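# Place the dish upside down on the mat

## Task

Set the dish on the mat turned over so its open side faces downward, lying entirely within the mat's area, with no other object left on the mat and nothing tipped over (the reference image called manual shows the intended result).

## Robot and tools

Robot: two arms, left_arm and right_arm, each with six revolute joints and a two-finger gripper. left_arm sits on the +y side and right_arm on the -y side; these names do not match the left or right of the camera images. Measured base positions in the scene frame: left_arm (+0.002, +0.291, 0) m, right_arm (-0.001, -0.325, 0) m, both almost unrotated.

Frame: every hand position, orientation and velocity in results is in the scene frame. Its origin is on the table surface halfway between the nominal bases, +x points out over the table, +z points up. end_effector_position (metres) is the spot between the finger pads, roughly 1 cm short of the tips; end_effector_quat_wxyz gives hand orientation. In the gripper's own axes the fingers extend along +z and close along y. Printed hand poses can be off by a few centimetres, more when the arm is stretched.

Joint order, used in every command row and every per-joint list: waist, shoulder, elbow, wrist pitch, wrist yaw, wrist roll. Stated ranges in radians: waist -2.880 to 2.880, shoulder 0.000 to 3.142, elbow 0.000 to 3.019, wrist pitch -1.693 to 1.571, wrist yaw -1.571 to 1.571, wrist roll -2.094 to 2.094. Real ends may differ by up to 0.084 rad; a target well past an end is refused, and one slightly past is clipped, possibly with the note "joint sent to its limit".

Command row: always 14 numbers, both arms, even when one stays still: left_arm's six absolute joint angles (rad) then its opening, then right_arm's six angles then its opening. These are absolute targets, not offsets. Opening runs from -1 (closed) to +1 (fully open); between those it is where grip_measured should read. To keep an arm or gripper unchanged, repeat its values from "Joint targets" and "Tool commands"; writing 0 for an opening really commands half-closed.

Tools:
- execute_actions(actions, cameras): actions is a list of actions; each action is up to 15 rows, one per 1/30 s step, and a short action repeats its last row to fill 15 steps. An empty list returns state plus all camera images. cameras picks which images to return by name, ["all"] or [].
- move(target, speed, blend, opening_speed, grip_force, blocking, cameras): target is one 14-number row or a list of up to 15 such rows (absolute joint angles plus openings), shared within about 10 s. All joints interpolate together, so the hand follows a curve, not a straight line, and nothing is avoided. speed is in rad/s for the joint with the longest travel (0.01 to 12.57, default 0.5), one value or one per target. blend in rad rounds corners between listed targets (0 means stop at each). opening_speed is the finger rate on the -1..1 scale per second (at least 0.2); use it to close gently. grip_force is newtons per pad, 10 to 50, one value or one per arm, and persists. blocking=false returns early while the motion continues; a new move then replaces it. The result adds a "move:" line such as done, off_target, moving, held or fault; limits=held means steps were withheld.
- wait(seconds 0 to 10, cameras): lets time pass with the last commands held; a running move continues.
- stop(cameras): brakes a running move.
- zoom_image(camera, region): magnifies [x0, y0, x1, y1] pixels (top-left origin, at most 504 by 504) of the latest image from cam_head_left, cam_head_right, cam_left_wrist or cam_right_wrist.
- show_instructions(): shows the reference image(s).
- finished_scene(scene): ends the current scene, passing its number; irreversible.

Motion limits: per step each joint target is kept within a lead of its measured angle (0.716 rad waist and shoulder, 0.645 elbow, 0.69 wrist pitch, 1.84 wrist yaw, 3.24 wrist roll), and if the hand would jump over 110 mm the arm's targets are scaled back. Far goals therefore need several actions; reissue what remains. Tiny changes may not start a joint.

Result lines: Joint positions and Joint velocities give one block per arm in joint order plus finger gap (m; 0.094 open). Joint targets are the angles currently driven toward. grip_measured is the finger opening on the command scale; it reads a little wide when empty and a few thousandths narrower than a held hard part. grip_effort_nm is the gripper motor effort (negative closing) and cannot by itself prove a grasp. Joint torques include the arm's own weight; numbers 3 and 4 wrap at ±28 N m. "joint command not followed" means the clearance check altered targets. Executed calls also list joint positions at some steps. Cameras: two fixed head cameras on a stand behind the arms and one camera per wrist, each 896x504, with calibration given; wrist camera poses derive from joint readings and may lag during motion.

Gripping: the squeeze rises sharply once the fingers pass first contact, reaching up to roughly 50 to 64 N per pad; release by commanding an opening well above grip_measured.

Avoid: dropping the held object or releasing it while moving, fast impacts on the table or other fixed things, pressing the arms against each other or closing a gripper on the other arm's fingers, leaving anything off the table (that fails), and holding loads or stretched poses long, which heats motors; at 100 °C an arm faults and goes limp for 30 s or more, maybe after a MOTOR HOT line. Loose objects may occasionally be nudged by outside pushes.

Each tool is called after ">>>" as name(argument=value, ...) on one line, values as JSON.

Reference images:

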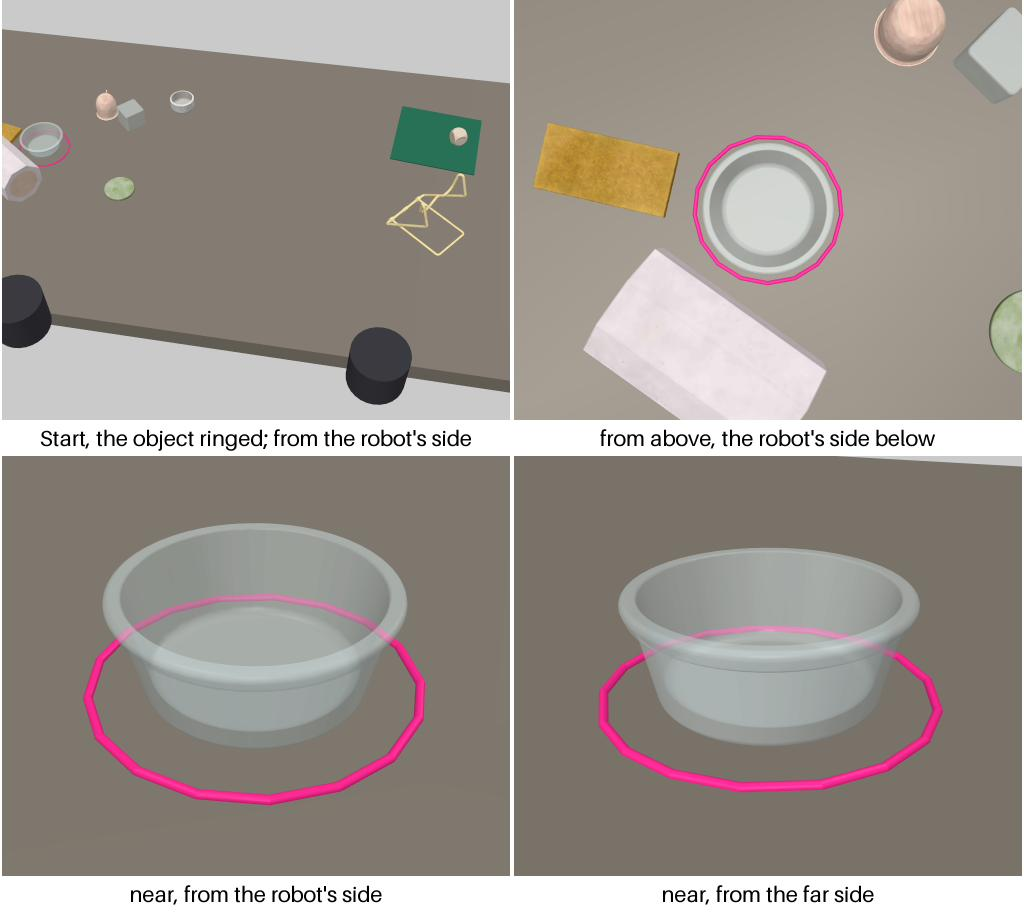

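## Session

>>> execute_actions(actions=[])

Scene clock: 0.00 s.
left_arm: end_effector_position=(+0.5509, +0.0205, +0.1980) grip_measured=+1.000 grip_effort_nm=n/a end_effector_quat_wxyz=(+0.023, +0.930, +0.366, -0.006) | right_arm: end_effector_position=(+0.3068, -0.6838, +0.1390) grip_measured=+1.000 grip_effort_nm=n/a end_effector_quat_wxyz=(+0.378, -0.108, +0.906, -0.158)
Joint positions: left_arm=[-0.452 1.947 1.915 -1.513 0.04 1.946 0.094] | right_arm=[-1.067 1.339 0.781 -0.336 -0.552 -1.093 0.094]
Joint velocities: within noise
Joint torques (N m): no reading
Heat: left arm: hottest waist 28 °C; right arm: hottest waist 28 °C.
Joint targets: left_arm=[-0.452 1.940 1.944 -1.512 0.041 1.946] | right_arm=[-1.067 1.342 0.803 -0.333 -0.552 -1.093]
Tool commands: left_gripper/opening=+1.0 right_gripper/opening=+1.0

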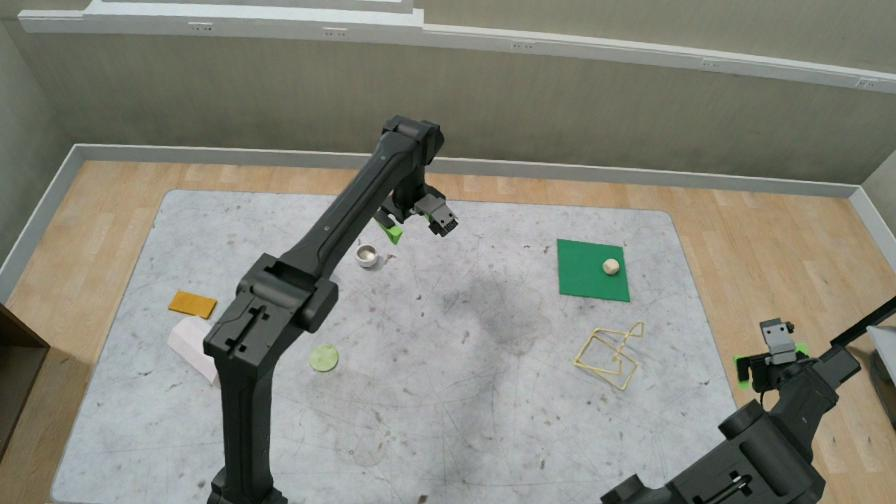

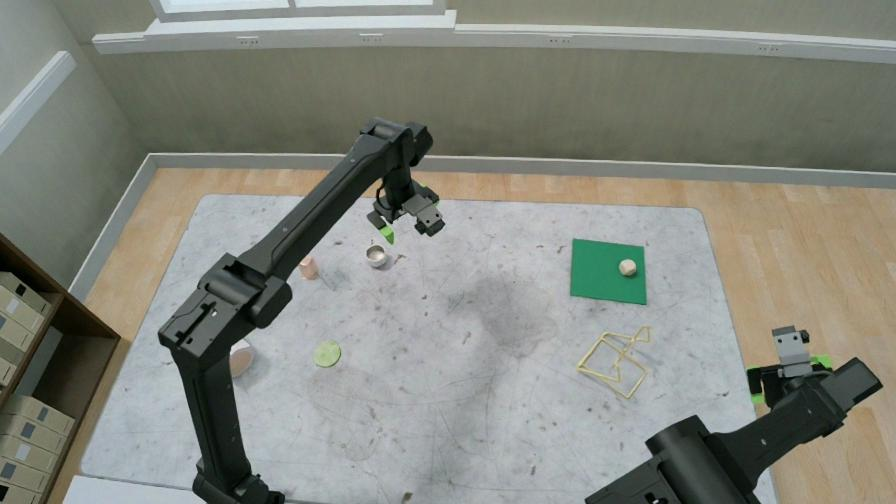

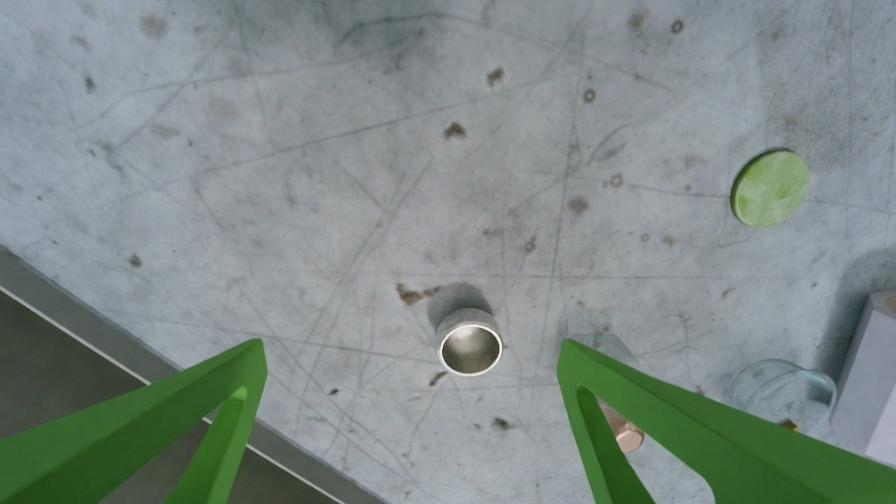

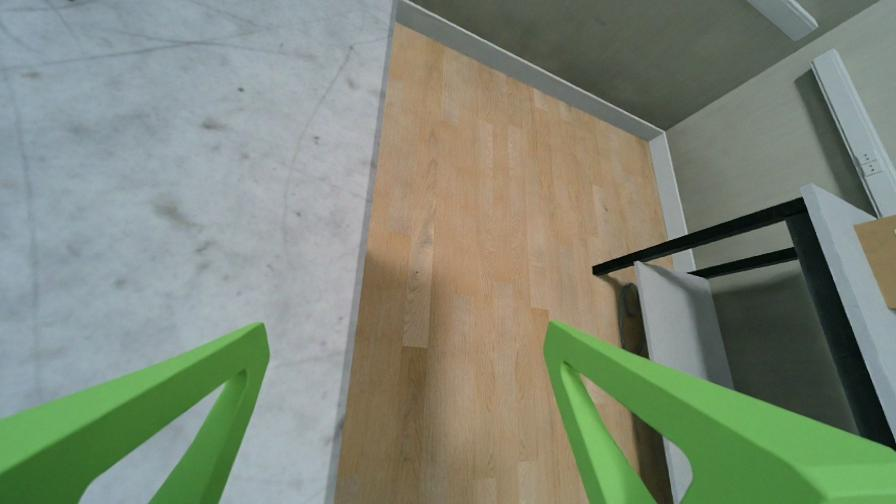

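>>> move(target=[-0.452,1.947,2.215,-1.513,0.04,1.57,1,-0.8,1.339,1.081,-0.9,0,0,1], speed=1)

>>> move(target=[-0.452,1.647,1.915,-1.513,0.04,1.57,1,-0.6,1.339,1.381,-1.2,0,0,1], speed=1)

>>> move(target=[0.1,1.347,1.615,-1.113,0,0,1,-0.4,1.039,1.381,-1.5,0,0,1], speed=1, cameras=["all"])

Scene clock: 3.60 s.
left_arm: end_effector_position=(+0.5972, -0.0016, +0.2995) grip_measured=+1.000 grip_effort_nm=-0.02 end_effector_quat_wxyz=(+0.124, +0.841, +0.523, +0.055) | right_arm: end_effector_position=(+0.3171, -0.6485, +0.1656) grip_measured=+1.000 grip_effort_nm=0.03 end_effector_quat_wxyz=(+0.169, +0.375, +0.909, -0.070)
Joint positions: left_arm=[-0.452 1.947 2.159 -1.513 0.04 1.578 0.094] | right_arm=[-0.805 1.339 1.026 -0.889 -0.003 -0.009 0.094]
Joint torques (N m): left_arm=[0.09 -17.03 12.66 0.28 0.1 -0.14] | right_arm=[1.03 -9.93 14.41 0.58 0.05 0.06]
Heat: left arm: hottest waist 28 °C; right arm: hottest waist 28 °C.
Joint targets: left_arm=[-0.452 1.947 2.215 -1.513 0.040 1.570] | right_arm=[-0.800 1.339 1.081 -0.900 0.000 0.000]
move: off_target (left_arm, right_arm); left_arm: the elbow is farthest, 0.056 rad from its target; right_arm: the elbow is farthest, 0.055 rad from its target

Scene clock: 4.77 s.
left_arm: end_effector_position=(+0.5063, +0.0418, +0.3782) grip_measured=+1.000 grip_effort_nm=-0.02 end_effector_quat_wxyz=(+0.155, +0.837, +0.520, +0.075) | right_arm: end_effector_position=(+0.3984, -0.5860, +0.2944) grip_measured=+1.000 grip_effort_nm=0.02 end_effector_quat_wxyz=(+0.192, +0.275, +0.940, -0.057)
Joint positions: left_arm=[-0.452 1.632 1.917 -1.512 0.04 1.576 0.094] | right_arm=[-0.59 1.331 1.352 -1.188 -0.001 -0.007 0.094]
Joint torques (N m): left_arm=[0.44 -11.81 8.4 0.38 0.09 -0.11] | right_arm=[-0.09 -9.88 12.82 0.62 -0.02 0.06]
Heat: left arm: hottest waist 28 °C; right arm: hottest waist 28 °C.
Joint targets: left_arm=[-0.452 1.647 1.915 -1.513 0.040 1.570] | right_arm=[-0.600 1.339 1.381 -1.200 0.000 0.000]
move: done

Scene clock: 7.30 s.
left_arm: end_effector_position=(+0.5380, +0.3449, +0.4204) grip_measured=+1.000 grip_effort_nm=-0.04 end_effector_quat_wxyz=(+0.340, -0.043, +0.939, +0.018) | right_arm: end_effector_position=(+0.3201, -0.4602, +0.3781) grip_measured=+1.000 grip_effort_nm=0.02 end_effector_quat_wxyz=(+0.189, +0.190, +0.963, -0.038)
Joint positions: left_arm=[0.095 1.364 1.619 -1.131 0.002 0.008 0.094] | right_arm=[-0.409 1.045 1.352 -1.489 -0.001 -0.007 0.094]
Joint torques (N m): left_arm=[0.56 -10.93 8.85 1.66 -0.1 -0.09] | right_arm=[1.32 -5.89 12.4 0.59 -0.03 0.05]
Heat: left arm: hottest waist 28 °C; right arm: hottest waist 28 °C.
Joint targets: left_arm=[0.100 1.347 1.615 -1.113 0.000 0.000] | right_arm=[-0.400 1.039 1.381 -1.500 0.000 0.000]
move: done
camera_calibration:
cam_left_wrist: T_world_to_cam=[[0.088777, -0.990625, 0.103829, 0.241522], [-0.955423, -0.11416, -0.272277, 0.702466], [0.281577, -0.0750289, -0.956601, 0.381165], [0, 0, 0, 1]] pos_world=[0.542383, 0.34805, 0.530811]
cam_right_wrist: T_world_to_cam=[[-0.338389, -0.935051, 0.105699, -0.374766], [-0.936923, 0.345241, 0.0546266, 0.468736], [-0.0875705, -0.0805472, -0.992897, 0.476141], [0, 0, 0, 1]] pos_world=[0.354048, -0.4739, 0.486766]

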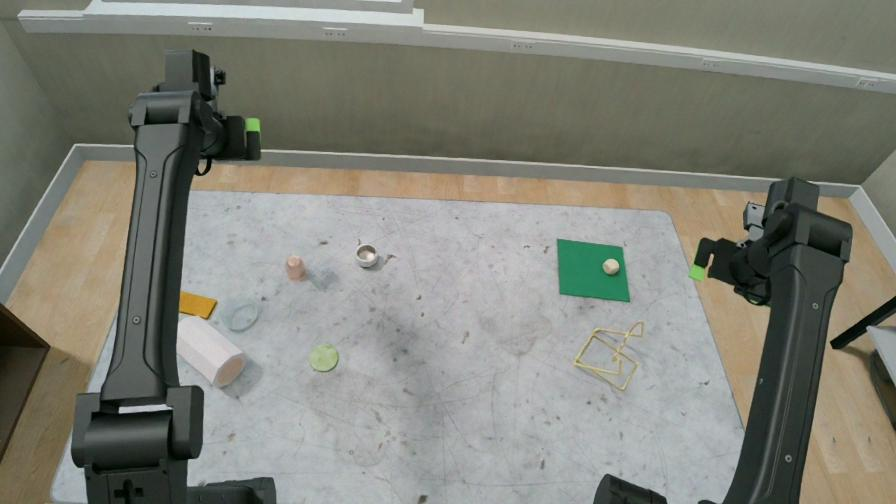

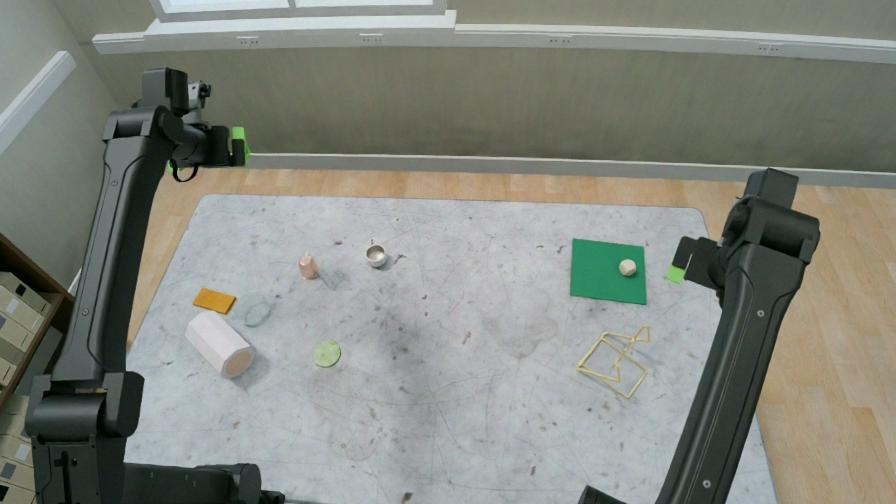

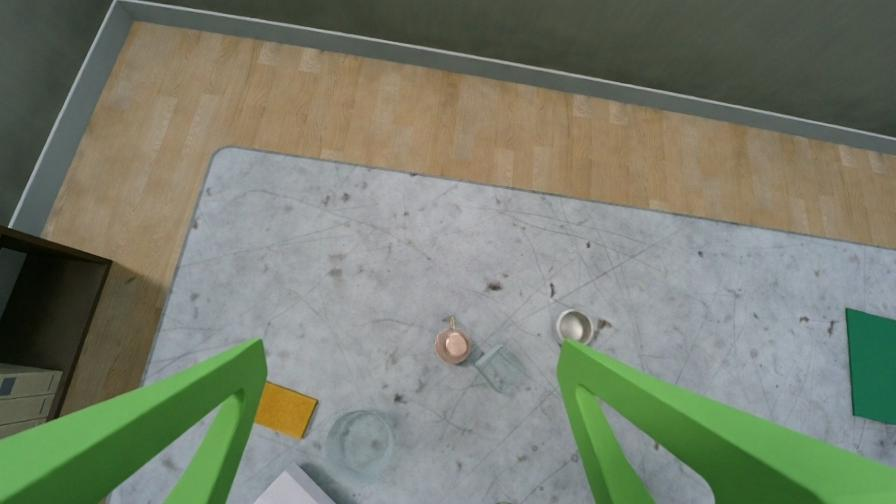

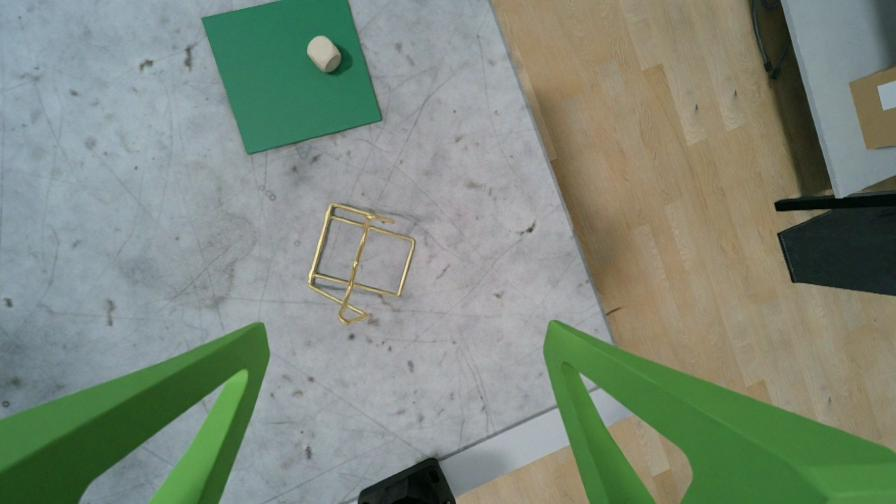

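>>> move(target=[0.2215,1.539,1.31,-1.324,0,0,1,-0.241,2.023,1.975,-1.506,0,0,1], speed=1, cameras=["cam_left_wrist","cam_right_wrist"])

>>> zoom_image(camera="cam_left_wrist", region=[200, 150, 700, 504])

Scene clock: 9.67 s.
left_arm: end_effector_position=(+0.4463, +0.3876, +0.1784) grip_measured=+1.000 grip_effort_nm=-0.04 end_effector_quat_wxyz=(+0.015, -0.104, +0.994, +0.001) | right_arm: end_effector_position=(+0.6035, -0.4676, +0.1492) grip_measured=+1.000 grip_effort_nm=0.02 end_effector_quat_wxyz=(-0.018, +0.112, +0.994, +0.003)
Joint positions: left_arm=[0.209 1.532 1.307 -1.315 0.002 0.008 0.094] | right_arm=[-0.243 2.032 1.92 -1.497 -0.001 -0.007 0.094]
Joint torques (N m): left_arm=[1.2 -10.46 8.44 -0.32 -0.1 -0.1] | right_arm=[1.08 -20.78 14.02 -0.14 -0.04 0.06]
Heat: left arm: hottest waist 28 °C; right arm: hottest waist 28 °C.
Joint targets: left_arm=[0.221 1.539 1.310 -1.324 0.000 0.000] | right_arm=[-0.241 2.023 1.975 -1.506 0.000 0.000]
move: off_target (right_arm); right_arm: the elbow is farthest, 0.055 rad from its target
camera_calibration:
cam_left_wrist: T_world_to_cam=[[0.266664, -0.959662, 0.0890988, 0.228324], [-0.900519, -0.215148, 0.377857, 0.452597], [-0.343446, -0.180996, -0.921567, 0.492416], [0, 0, 0, 1]] pos_world=[0.515805, 0.405615, 0.262434]
cam_right_wrist: T_world_to_cam=[[-0.140721, -0.987114, 0.0761744, -0.4008], [-0.872273, 0.160009, 0.4621, 0.562884], [-0.468334, -0.00141762, -0.88355, 0.523578], [0, 0, 0, 1]] pos_world=[0.679797, -0.484959, 0.233029]
Images, in order (width x height): cam_left_wrist 896x504, cam_right_wrist 896x504.

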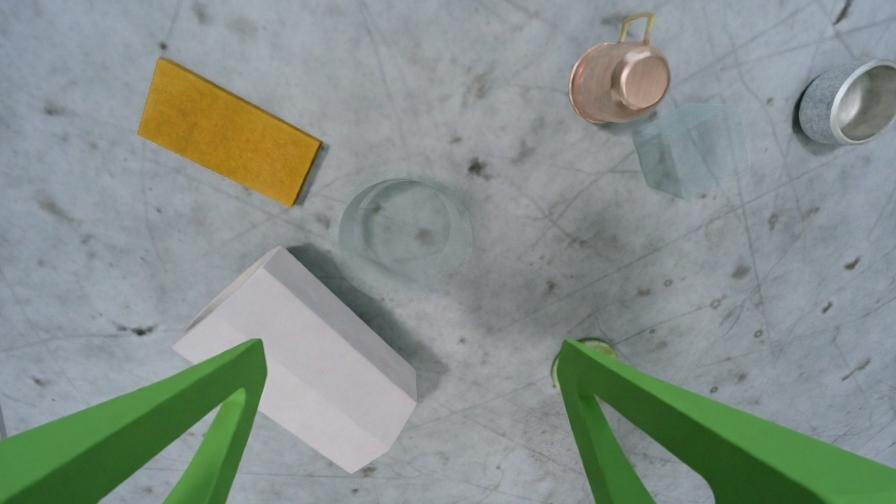

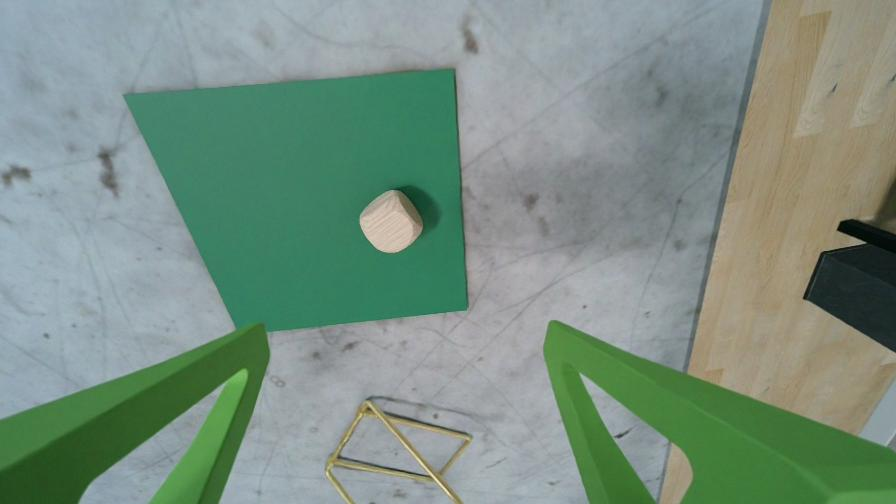

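Scaled by 1.008.

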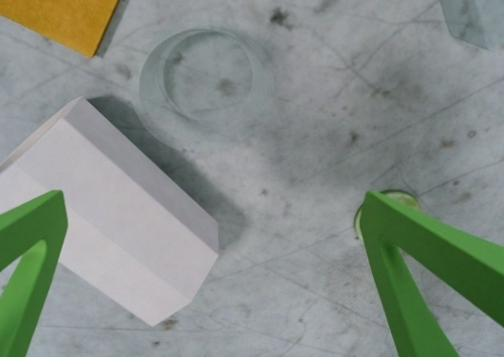

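>>> move(target=[0.1335,1.589,1.156,-1.138,0,0,0.0,-0.214,2.010,1.764,-1.285,0,-0.61,1], speed=1, cameras=["cam_left_wrist","cam_right_wrist"])

Scene clock: 12.10 s.
left_arm: end_effector_position=(+0.4375, +0.3558, +0.1047) grip_measured=+0.001 grip_effort_nm=-0.09 end_effector_quat_wxyz=(+0.000, -0.071, +0.997, -0.001) | right_arm: end_effector_position=(+0.6084, -0.4551, +0.0954) grip_measured=+1.000 grip_effort_nm=0.02 end_effector_quat_wxyz=(+0.008, -0.195, +0.981, -0.003)
Joint positions: left_arm=[0.143 1.577 1.156 -1.15 0.002 0.007 0.047] | right_arm=[-0.222 2.028 1.771 -1.297 -0.001 -0.601 0.094]
Joint torques (N m): left_arm=[-0.5 -10.17 7.58 0.38 -0.07 -0.07] | right_arm=[1.14 -21.3 8.84 0.9 -0.1 -0.07]
Heat: left arm: hottest waist 28 °C; right arm: hottest waist 28 °C.
Joint targets: left_arm=[0.134 1.589 1.156 -1.138 0.000 0.000] | right_arm=[-0.214 2.010 1.764 -1.285 0.000 -0.610]
move: done
camera_calibration:
cam_left_wrist: T_world_to_cam=[[0.205434, -0.974765, 0.0873506, 0.239001], [-0.900762, -0.153428, 0.406311, 0.440765], [-0.382655, -0.162152, -0.90955, 0.424933], [0, 0, 0, 1]] pos_world=[0.510528, 0.369499, 0.186534]
cam_right_wrist: T_world_to_cam=[[0.450751, -0.888078, 0.0902312, -0.699811], [-0.827243, -0.377604, 0.416033, 0.322294], [-0.335398, -0.262171, -0.904862, 0.280866], [0, 0, 0, 1]] pos_world=[0.676258, -0.426152, 0.183204]
Images, in order (width x height): cam_left_wrist 896x504, cam_right_wrist 896x504.

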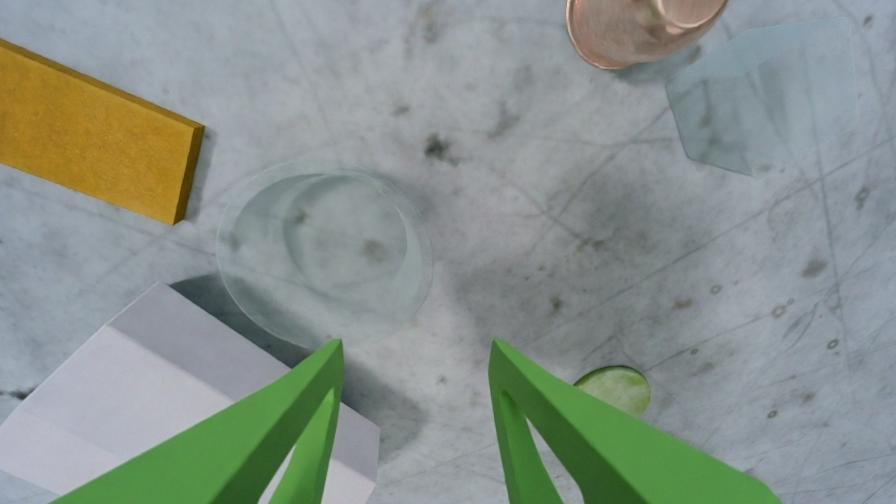

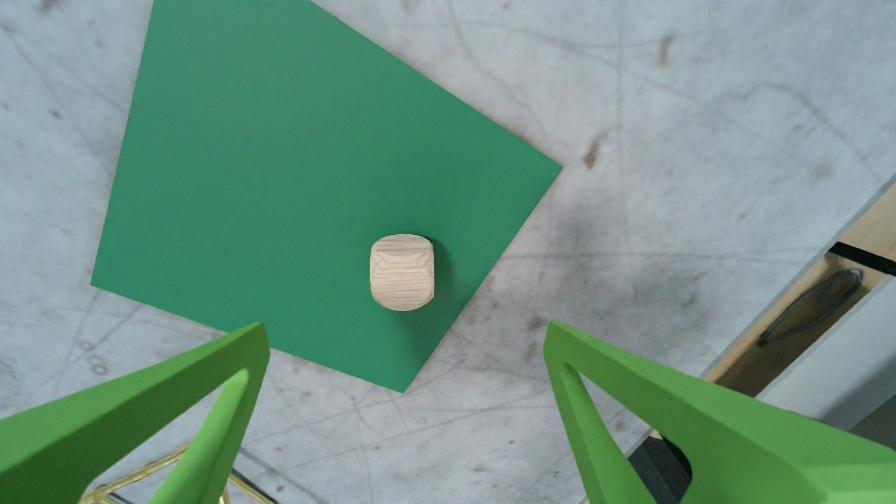

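>>> move(target=[[0.134,1.705,1.073,-0.945,0,0,0,-0.222,2.070,1.650,-1.143,0,-0.61,1],[0.134,1.705,1.073,-0.945,0,0,-1,-0.222,2.070,1.650,-1.143,0,-0.61,-1]], speed=0.5, grip_force=[30,30], cameras=["all"])

Scene clock: 17.03 s.
left_arm: end_effector_position=(+0.4423, +0.3589, +0.0302) grip_measured=-0.847 grip_effort_nm=-0.68 end_effector_quat_wxyz=(+0.001, -0.071, +0.997, +0.007) | right_arm: end_effector_position=(+0.6013, -0.4536, +0.0467) grip_measured=-0.382 grip_effort_nm=-0.59 end_effector_quat_wxyz=(+0.015, -0.195, +0.981, -0.006)
Joint positions: left_arm=[0.142 1.687 1.071 -0.951 -0.013 0.006 0.007] | right_arm=[-0.222 2.041 1.658 -1.155 -0.001 -0.602 0.029]
Joint torques (N m): left_arm=[-0.21 -10.29 7.01 0.23 0.48 -0.07] | right_arm=[0.5 -17.73 8.42 0.94 -0.11 -0.08]
Heat: left arm: hottest waist 28 °C; right arm: hottest waist 28 °C.
Joint targets: left_arm=[0.134 1.705 1.073 -0.945 0.000 0.000] | right_arm=[-0.222 2.070 1.650 -1.143 0.000 -0.610]
grip_force (N): 30, 30
move: done
camera_calibration:
cam_left_wrist: T_world_to_cam=[[0.206077, -0.975858, 0.072337, 0.248096], [-0.901406, -0.160548, 0.402108, 0.478764], [-0.380787, -0.14807, -0.91273, 0.353745], [0, 0, 0, 1]] pos_world=[0.515136, 0.37135, 0.112412]
cam_right_wrist: T_world_to_cam=[[0.449962, -0.88743, 0.100015, -0.690543], [-0.833242, -0.376893, 0.404548, 0.341806], [-0.321313, -0.265368, -0.909031, 0.225097], [0, 0, 0, 1]] pos_world=[0.667851, -0.424251, 0.135408]

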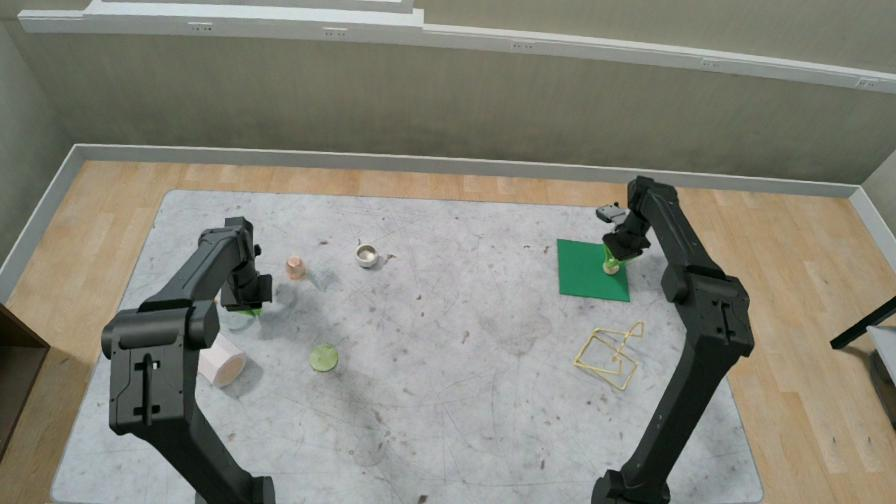

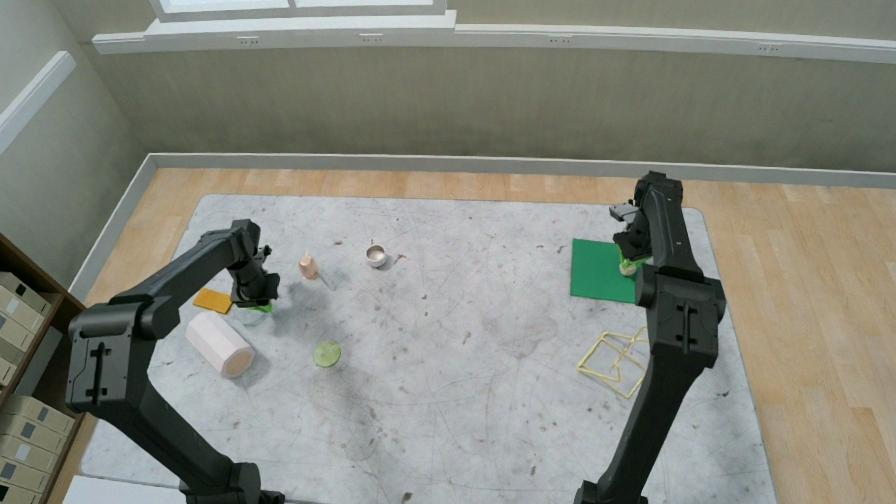

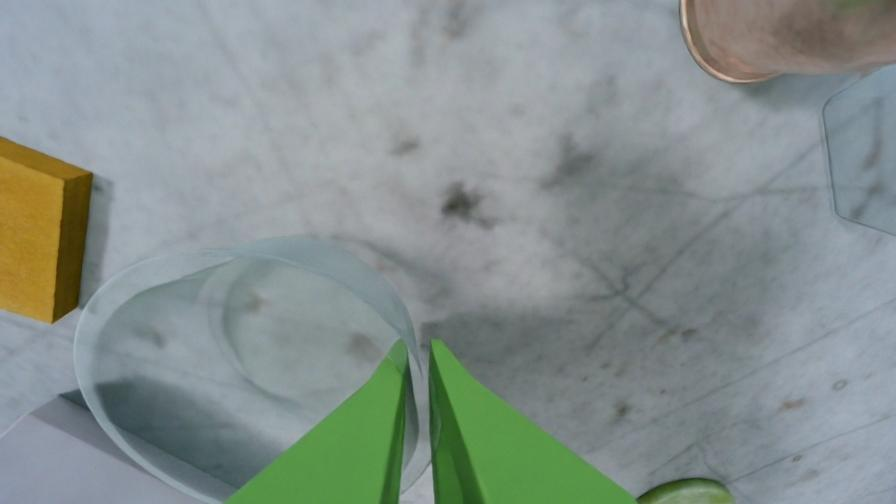

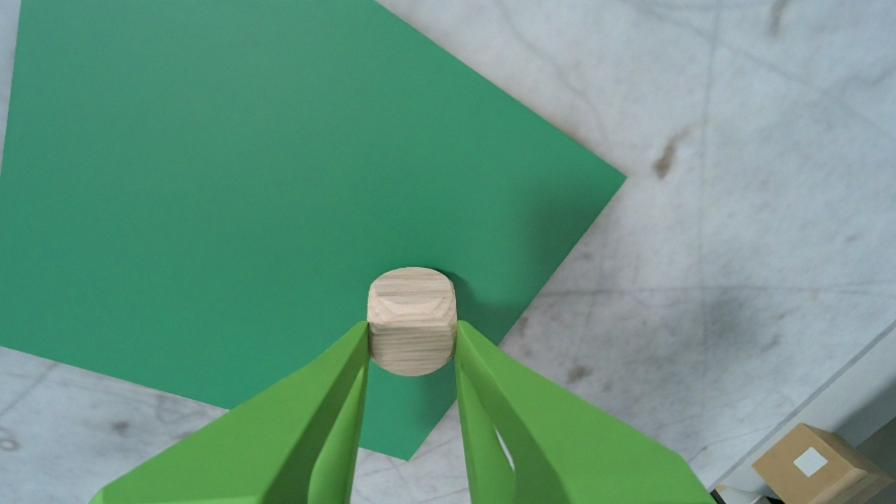

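>>> move(target=[[0.134,1.518,1.36,-1.40,0,0,-1,-0.222,1.974,1.84,-1.425,0,-0.61,-1],[0.134,1.518,1.36,-1.40,0,0,-1,0.33,1.760,1.516,-1.327,0,-0.61,-1],[0.134,1.518,1.36,-1.40,0,0,-1,0.33,1.857,1.369,-1.086,0,-0.61,-1]], speed=[0.6,0.8,0.5], blend=[0.1,0.03,0], cameras=["all"])

Scene clock: 19.80 s.
left_arm: end_effector_position=(+0.4339, +0.3554, +0.1803) grip_measured=-0.860 grip_effort_nm=-0.68 end_effector_quat_wxyz=(-0.020, -0.071, +0.997, -0.001) | right_arm: end_effector_position=(+0.4969, -0.1444, +0.0561) grip_measured=-0.384 grip_effort_nm=-0.64 end_effector_quat_wxyz=(+0.002, -0.458, +0.889, +0.000)
Joint positions: left_arm=[0.142 1.53 1.309 -1.39 -0.002 0.006 0.007] | right_arm=[0.337 1.842 1.372 -1.098 0 -0.603 0.029]
Joint torques (N m): left_arm=[-0.26 -11.81 11.75 -0.44 0.04 -0.07] | right_arm=[0.15 -15.5 8.4 0.88 -0.12 -0.06]
Heat: left arm: hottest waist 28 °C; right arm: hottest waist 28 °C.
Joint targets: left_arm=[0.134 1.518 1.360 -1.400 0.000 0.000] | right_arm=[0.330 1.857 1.369 -1.086 0.000 -0.610]
grip_force (N): 30, 30
move: off_target (left_arm); left_arm: the elbow is farthest, 0.051 rad from its target
camera_calibration:
cam_left_wrist: T_world_to_cam=[[0.209053, -0.974539, 0.0810529, 0.232343], [-0.883843, -0.152827, 0.442115, 0.392718], [-0.418471, -0.164064, -0.893289, 0.505573], [0, 0, 0, 1]] pos_world=[0.510097, 0.369392, 0.259164]
cam_right_wrist: T_world_to_cam=[[0.854923, -0.512243, 0.0819405, -0.516175], [-0.494655, -0.757385, 0.426246, 0.143084], [-0.156281, -0.404939, -0.900889, 0.179484], [0, 0, 0, 1]] pos_world=[0.540117, -0.0833574, 0.143002]

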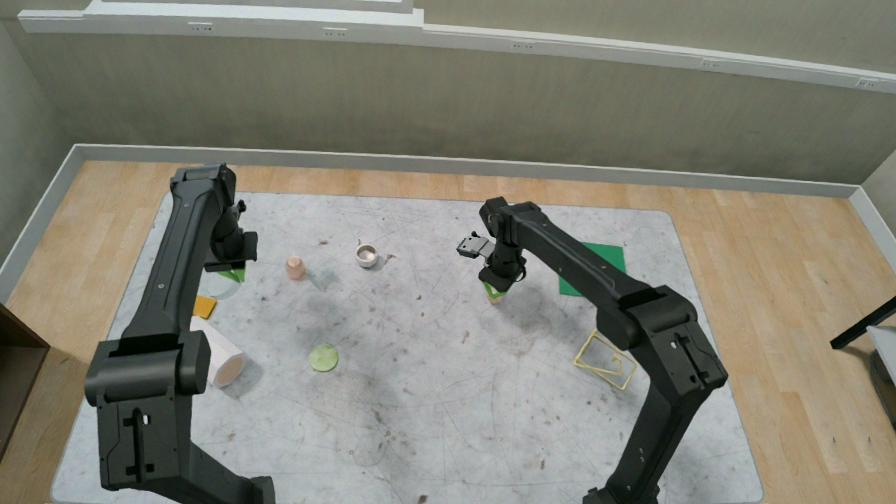

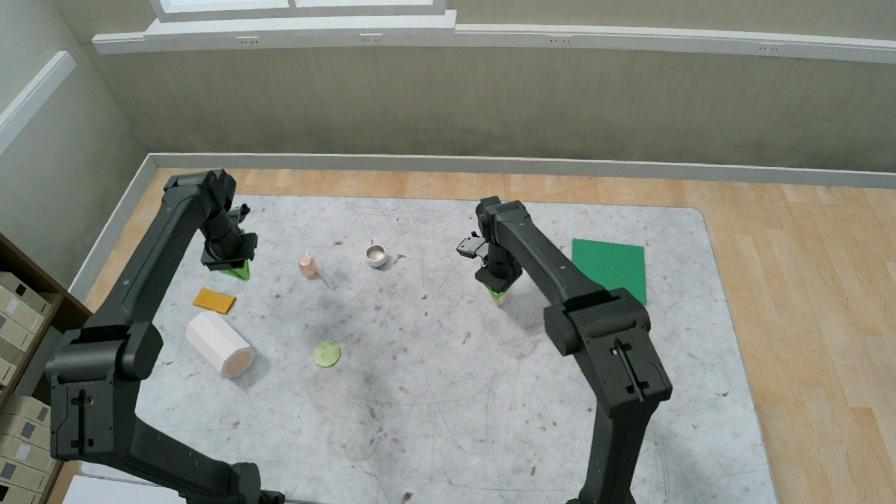

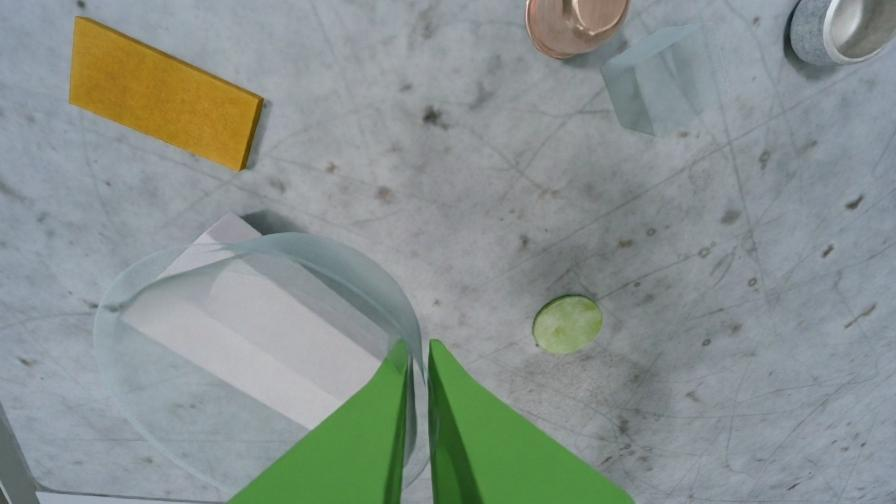

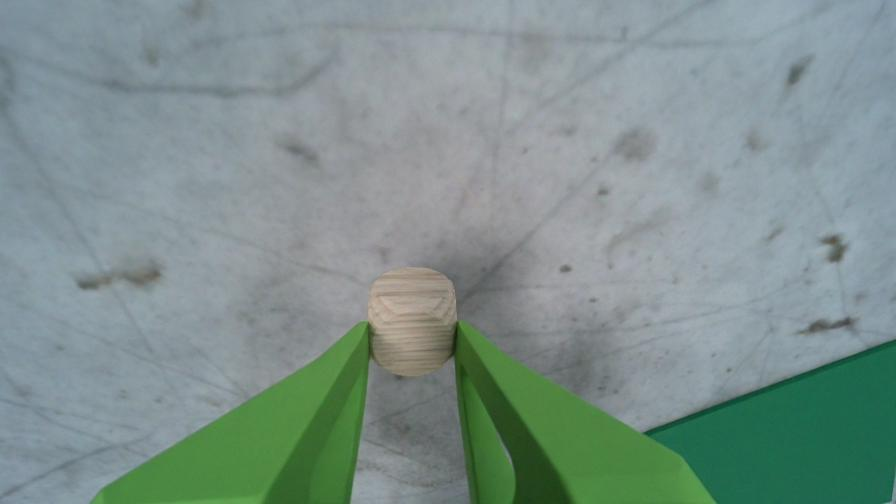

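>>> move(target=[[0.134,1.518,1.36,-1.40,0,0,-1,0.33,1.876,1.369,-1.086,0,-0.61,-1],[0.134,1.518,1.36,-1.40,0,0,-1,0.33,1.876,1.369,-1.086,0,-0.61,0.3]], speed=0.4)

>>> move(target=[[0.134,1.518,1.36,-1.40,0,0,-1,0.33,1.70,1.50,-1.37,0,-0.61,0.3],[-0.199,1.44,0.86,0.591,1.375,0,-1,0.0956,1.532,0.96,0.581,-1.469,-1.57,1]], speed=[0.6,1.2], blend=[0.03,0], cameras=["all"])

Scene clock: 21.40 s.
left_arm: end_effector_position=(+0.4339, +0.3554, +0.1803) grip_measured=-0.860 grip_effort_nm=-0.68 end_effector_quat_wxyz=(-0.020, -0.071, +0.997, -0.001) | right_arm: end_effector_position=(+0.4969, -0.1444, +0.0558) grip_measured=+0.298 grip_effort_nm=0.11 end_effector_quat_wxyz=(+0.001, -0.458, +0.889, +0.000)
Joint positions: left_arm=[0.142 1.53 1.309 -1.39 -0.002 0.006 0.007] | right_arm=[0.337 1.843 1.372 -1.098 0 -0.603 0.061]
Joint torques (N m): left_arm=[-0.44 -11.69 11.78 -0.5 0.07 -0.06] | right_arm=[0.15 -14.15 8.32 0.88 -0.11 -0.07]
Heat: left arm: hottest waist 28 °C; right arm: hottest waist 28 °C.
Joint targets: left_arm=[0.134 1.518 1.360 -1.400 0.000 0.000] | right_arm=[0.330 1.876 1.369 -1.086 0.000 -0.610]
grip_force (N): 30, 30
move: off_target (left_arm); left_arm: the elbow is farthest, 0.051 rad from its target

Scene clock: 25.00 s.
left_arm: end_effector_position=(+0.4348, +0.0366, +0.2895) grip_measured=-0.860 grip_effort_nm=-0.68 end_effector_quat_wxyz=(+0.490, +0.487, +0.516, -0.505) | right_arm: end_effector_position=(+0.4691, -0.0969, +0.3007) grip_measured=+0.998 grip_effort_nm=0.11 end_effector_quat_wxyz=(+0.707, -0.708, +0.004, +0.011)
Joint positions: left_arm=[-0.19 1.471 0.858 0.569 1.372 0 0.007] | right_arm=[0.103 1.548 0.971 0.565 -1.466 -1.561 0.094]
Joint torques (N m): left_arm=[-0.44 -11.99 7.84 1.62 0.14 0.01] | right_arm=[0.09 -13.51 8.14 2.09 -0.23 0]
Heat: left arm: hottest waist 28 °C; right arm: hottest elbow 29 °C.
Joint targets: left_arm=[-0.199 1.440 0.860 0.591 1.375 0.000] | right_arm=[0.096 1.532 0.960 0.581 -1.469 -1.570]
grip_force (N): 30, 30
move: done
camera_calibration:
cam_left_wrist: T_world_to_cam=[[-0.991501, 0.0699361, 0.109707, 0.388036], [-0.0713424, 0.412892, -0.907982, 0.313299], [-0.108798, -0.908091, -0.404393, 0.302224], [0, 0, 0, 1]] pos_world=[0.43997, 0.11795, 0.364117]
cam_right_wrist: T_world_to_cam=[[-0.0559595, -0.0795048, 0.995263, -0.293574], [0.907681, -0.419293, 0.0175406, -0.441183], [0.415912, 0.904363, 0.0956285, -0.0264658], [0, 0, 0, 1]] pos_world=[0.395033, -0.184391, 0.302452]

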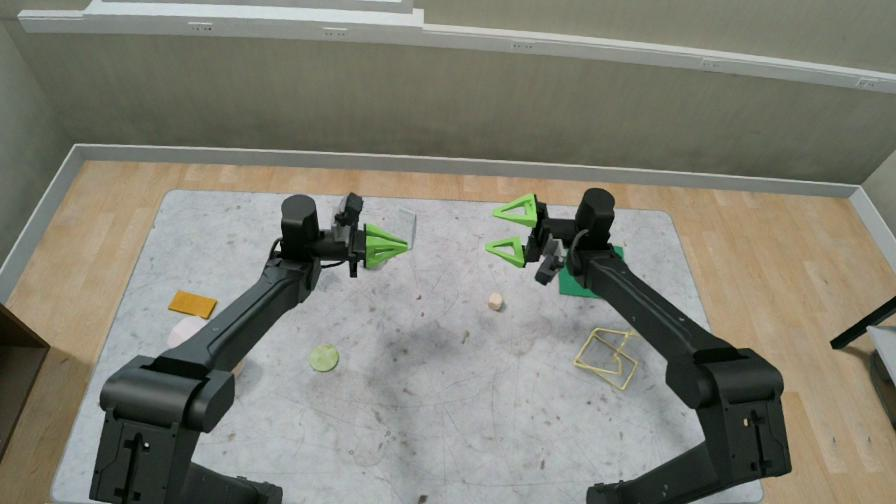

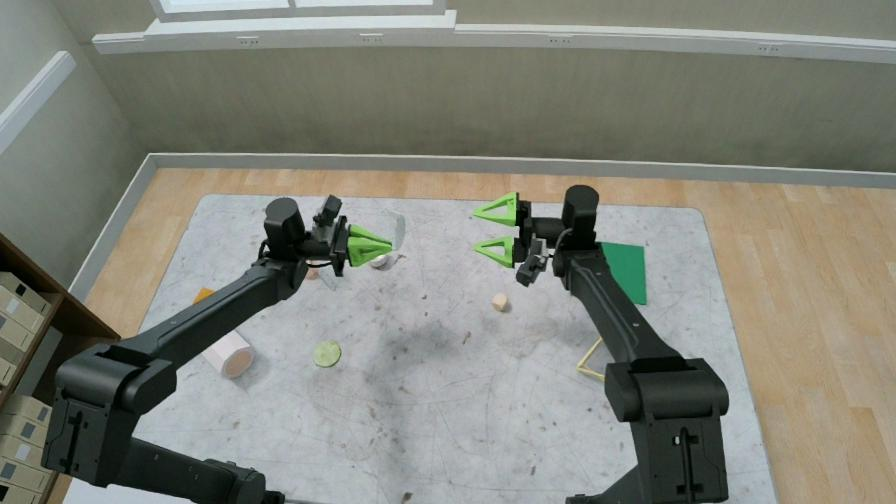

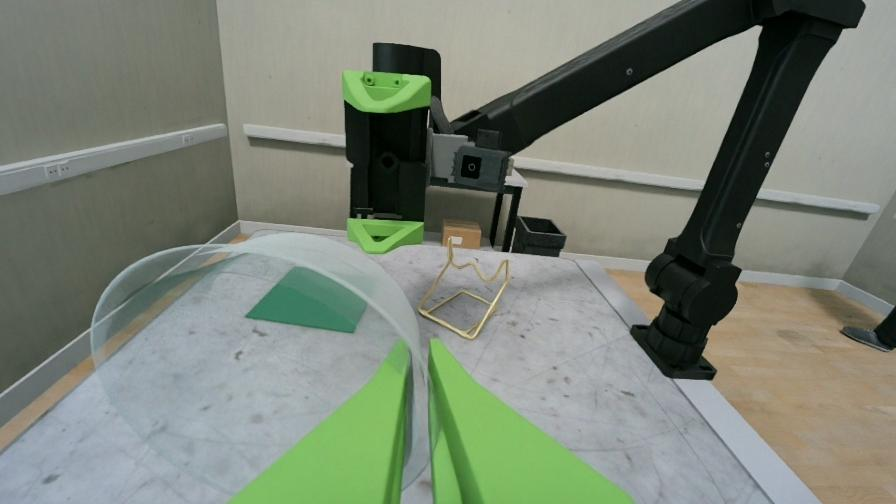

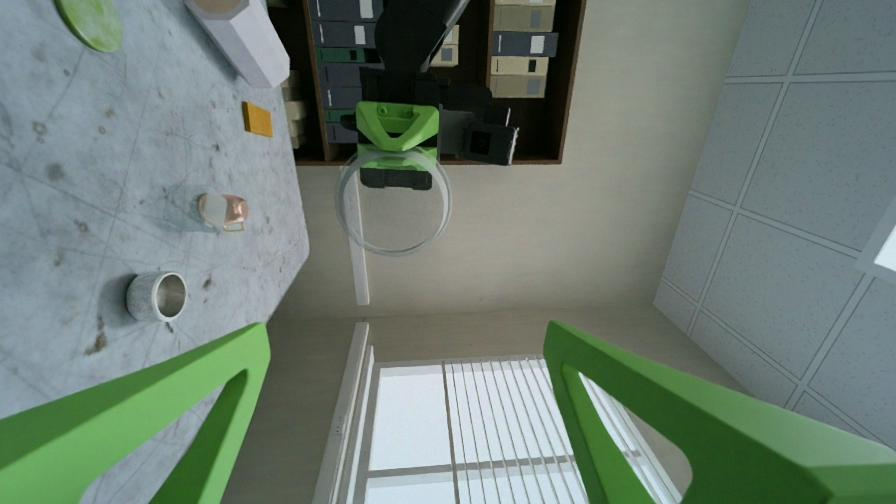

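>>> move(target=[-0.199,1.44,0.86,0.591,1.375,0,-1,0.213,1.558,0.946,0.625,-1.352,-1.57,1], speed=0.5, cameras=["cam_right_wrist","cam_head_left"])

>>> zoom_image(camera="cam_head_left", region=[330, 170, 570, 305])

Scene clock: 26.30 s.
left_arm: end_effector_position=(+0.4348, +0.0366, +0.2895) grip_measured=-0.860 grip_effort_nm=-0.69 end_effector_quat_wxyz=(+0.490, +0.487, +0.516, -0.505) | right_arm: end_effector_position=(+0.4559, -0.0432, +0.2993) grip_measured=+0.998 grip_effort_nm=0.11 end_effector_quat_wxyz=(+0.708, -0.706, -0.008, +0.003)
Joint positions: left_arm=[-0.19 1.471 0.858 0.569 1.372 0 0.007] | right_arm=[0.219 1.548 0.957 0.608 -1.355 -1.561 0.094]
Joint torques (N m): left_arm=[-0.73 -11.87 7.88 1.62 0.13 0] | right_arm=[0.15 -11.52 8.12 2.22 0.04 0.01]
Heat: left arm: hottest waist 28 °C; right arm: hottest elbow 29 °C.
Joint targets: left_arm=[-0.199 1.440 0.860 0.591 1.375 0.000] | right_arm=[0.213 1.558 0.946 0.625 -1.352 -1.570]
grip_force (N): 30, 30
move: done
camera_calibration:
cam_right_wrist: T_world_to_cam=[[-0.084238, -0.0851308, 0.992802, -0.275182], [0.908886, -0.414971, 0.0415349, -0.41412], [0.408448, 0.905843, 0.112331, -0.07096], [0, 0, 0, 1]] pos_world=[0.38219, -0.130995, 0.298373]
Images, in order (width x height): cam_head_left 896x504, cam_right_wrist 896x504.

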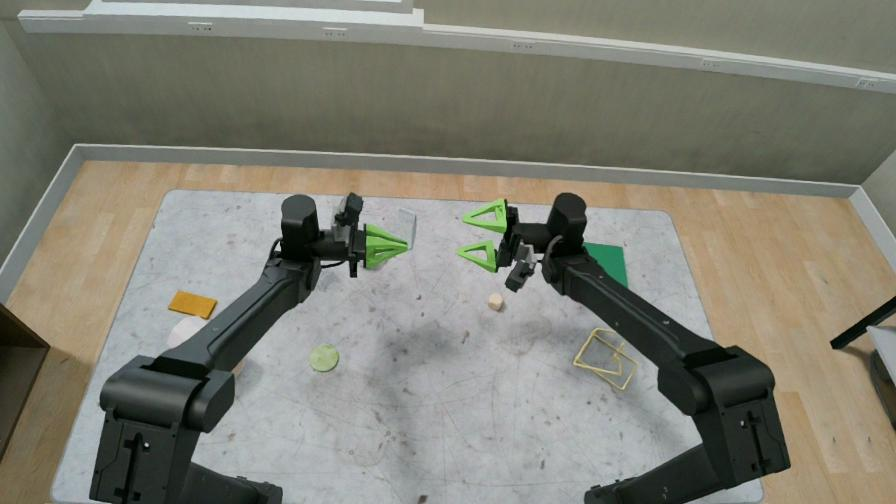

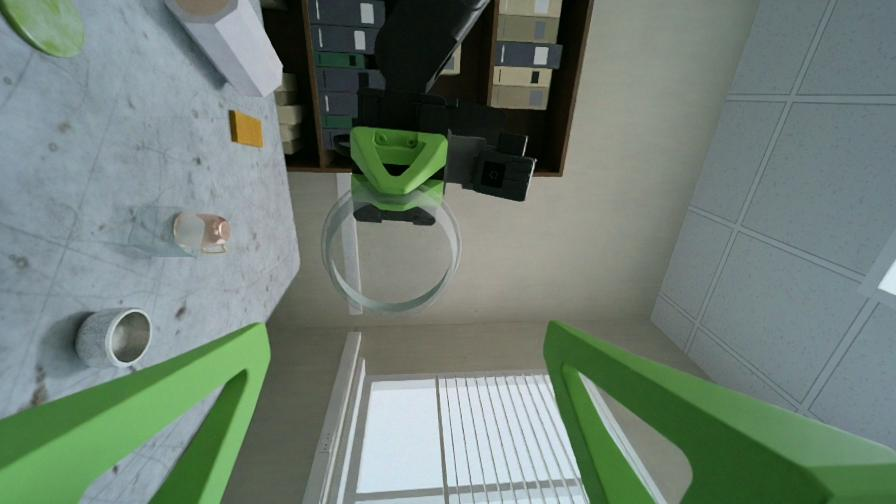

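Scaled by 2.100.

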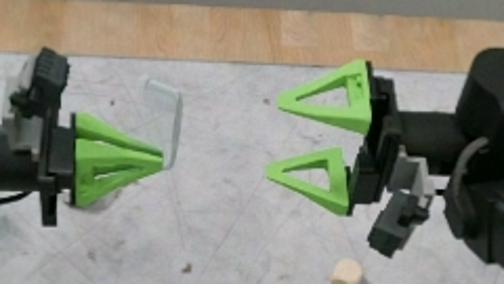

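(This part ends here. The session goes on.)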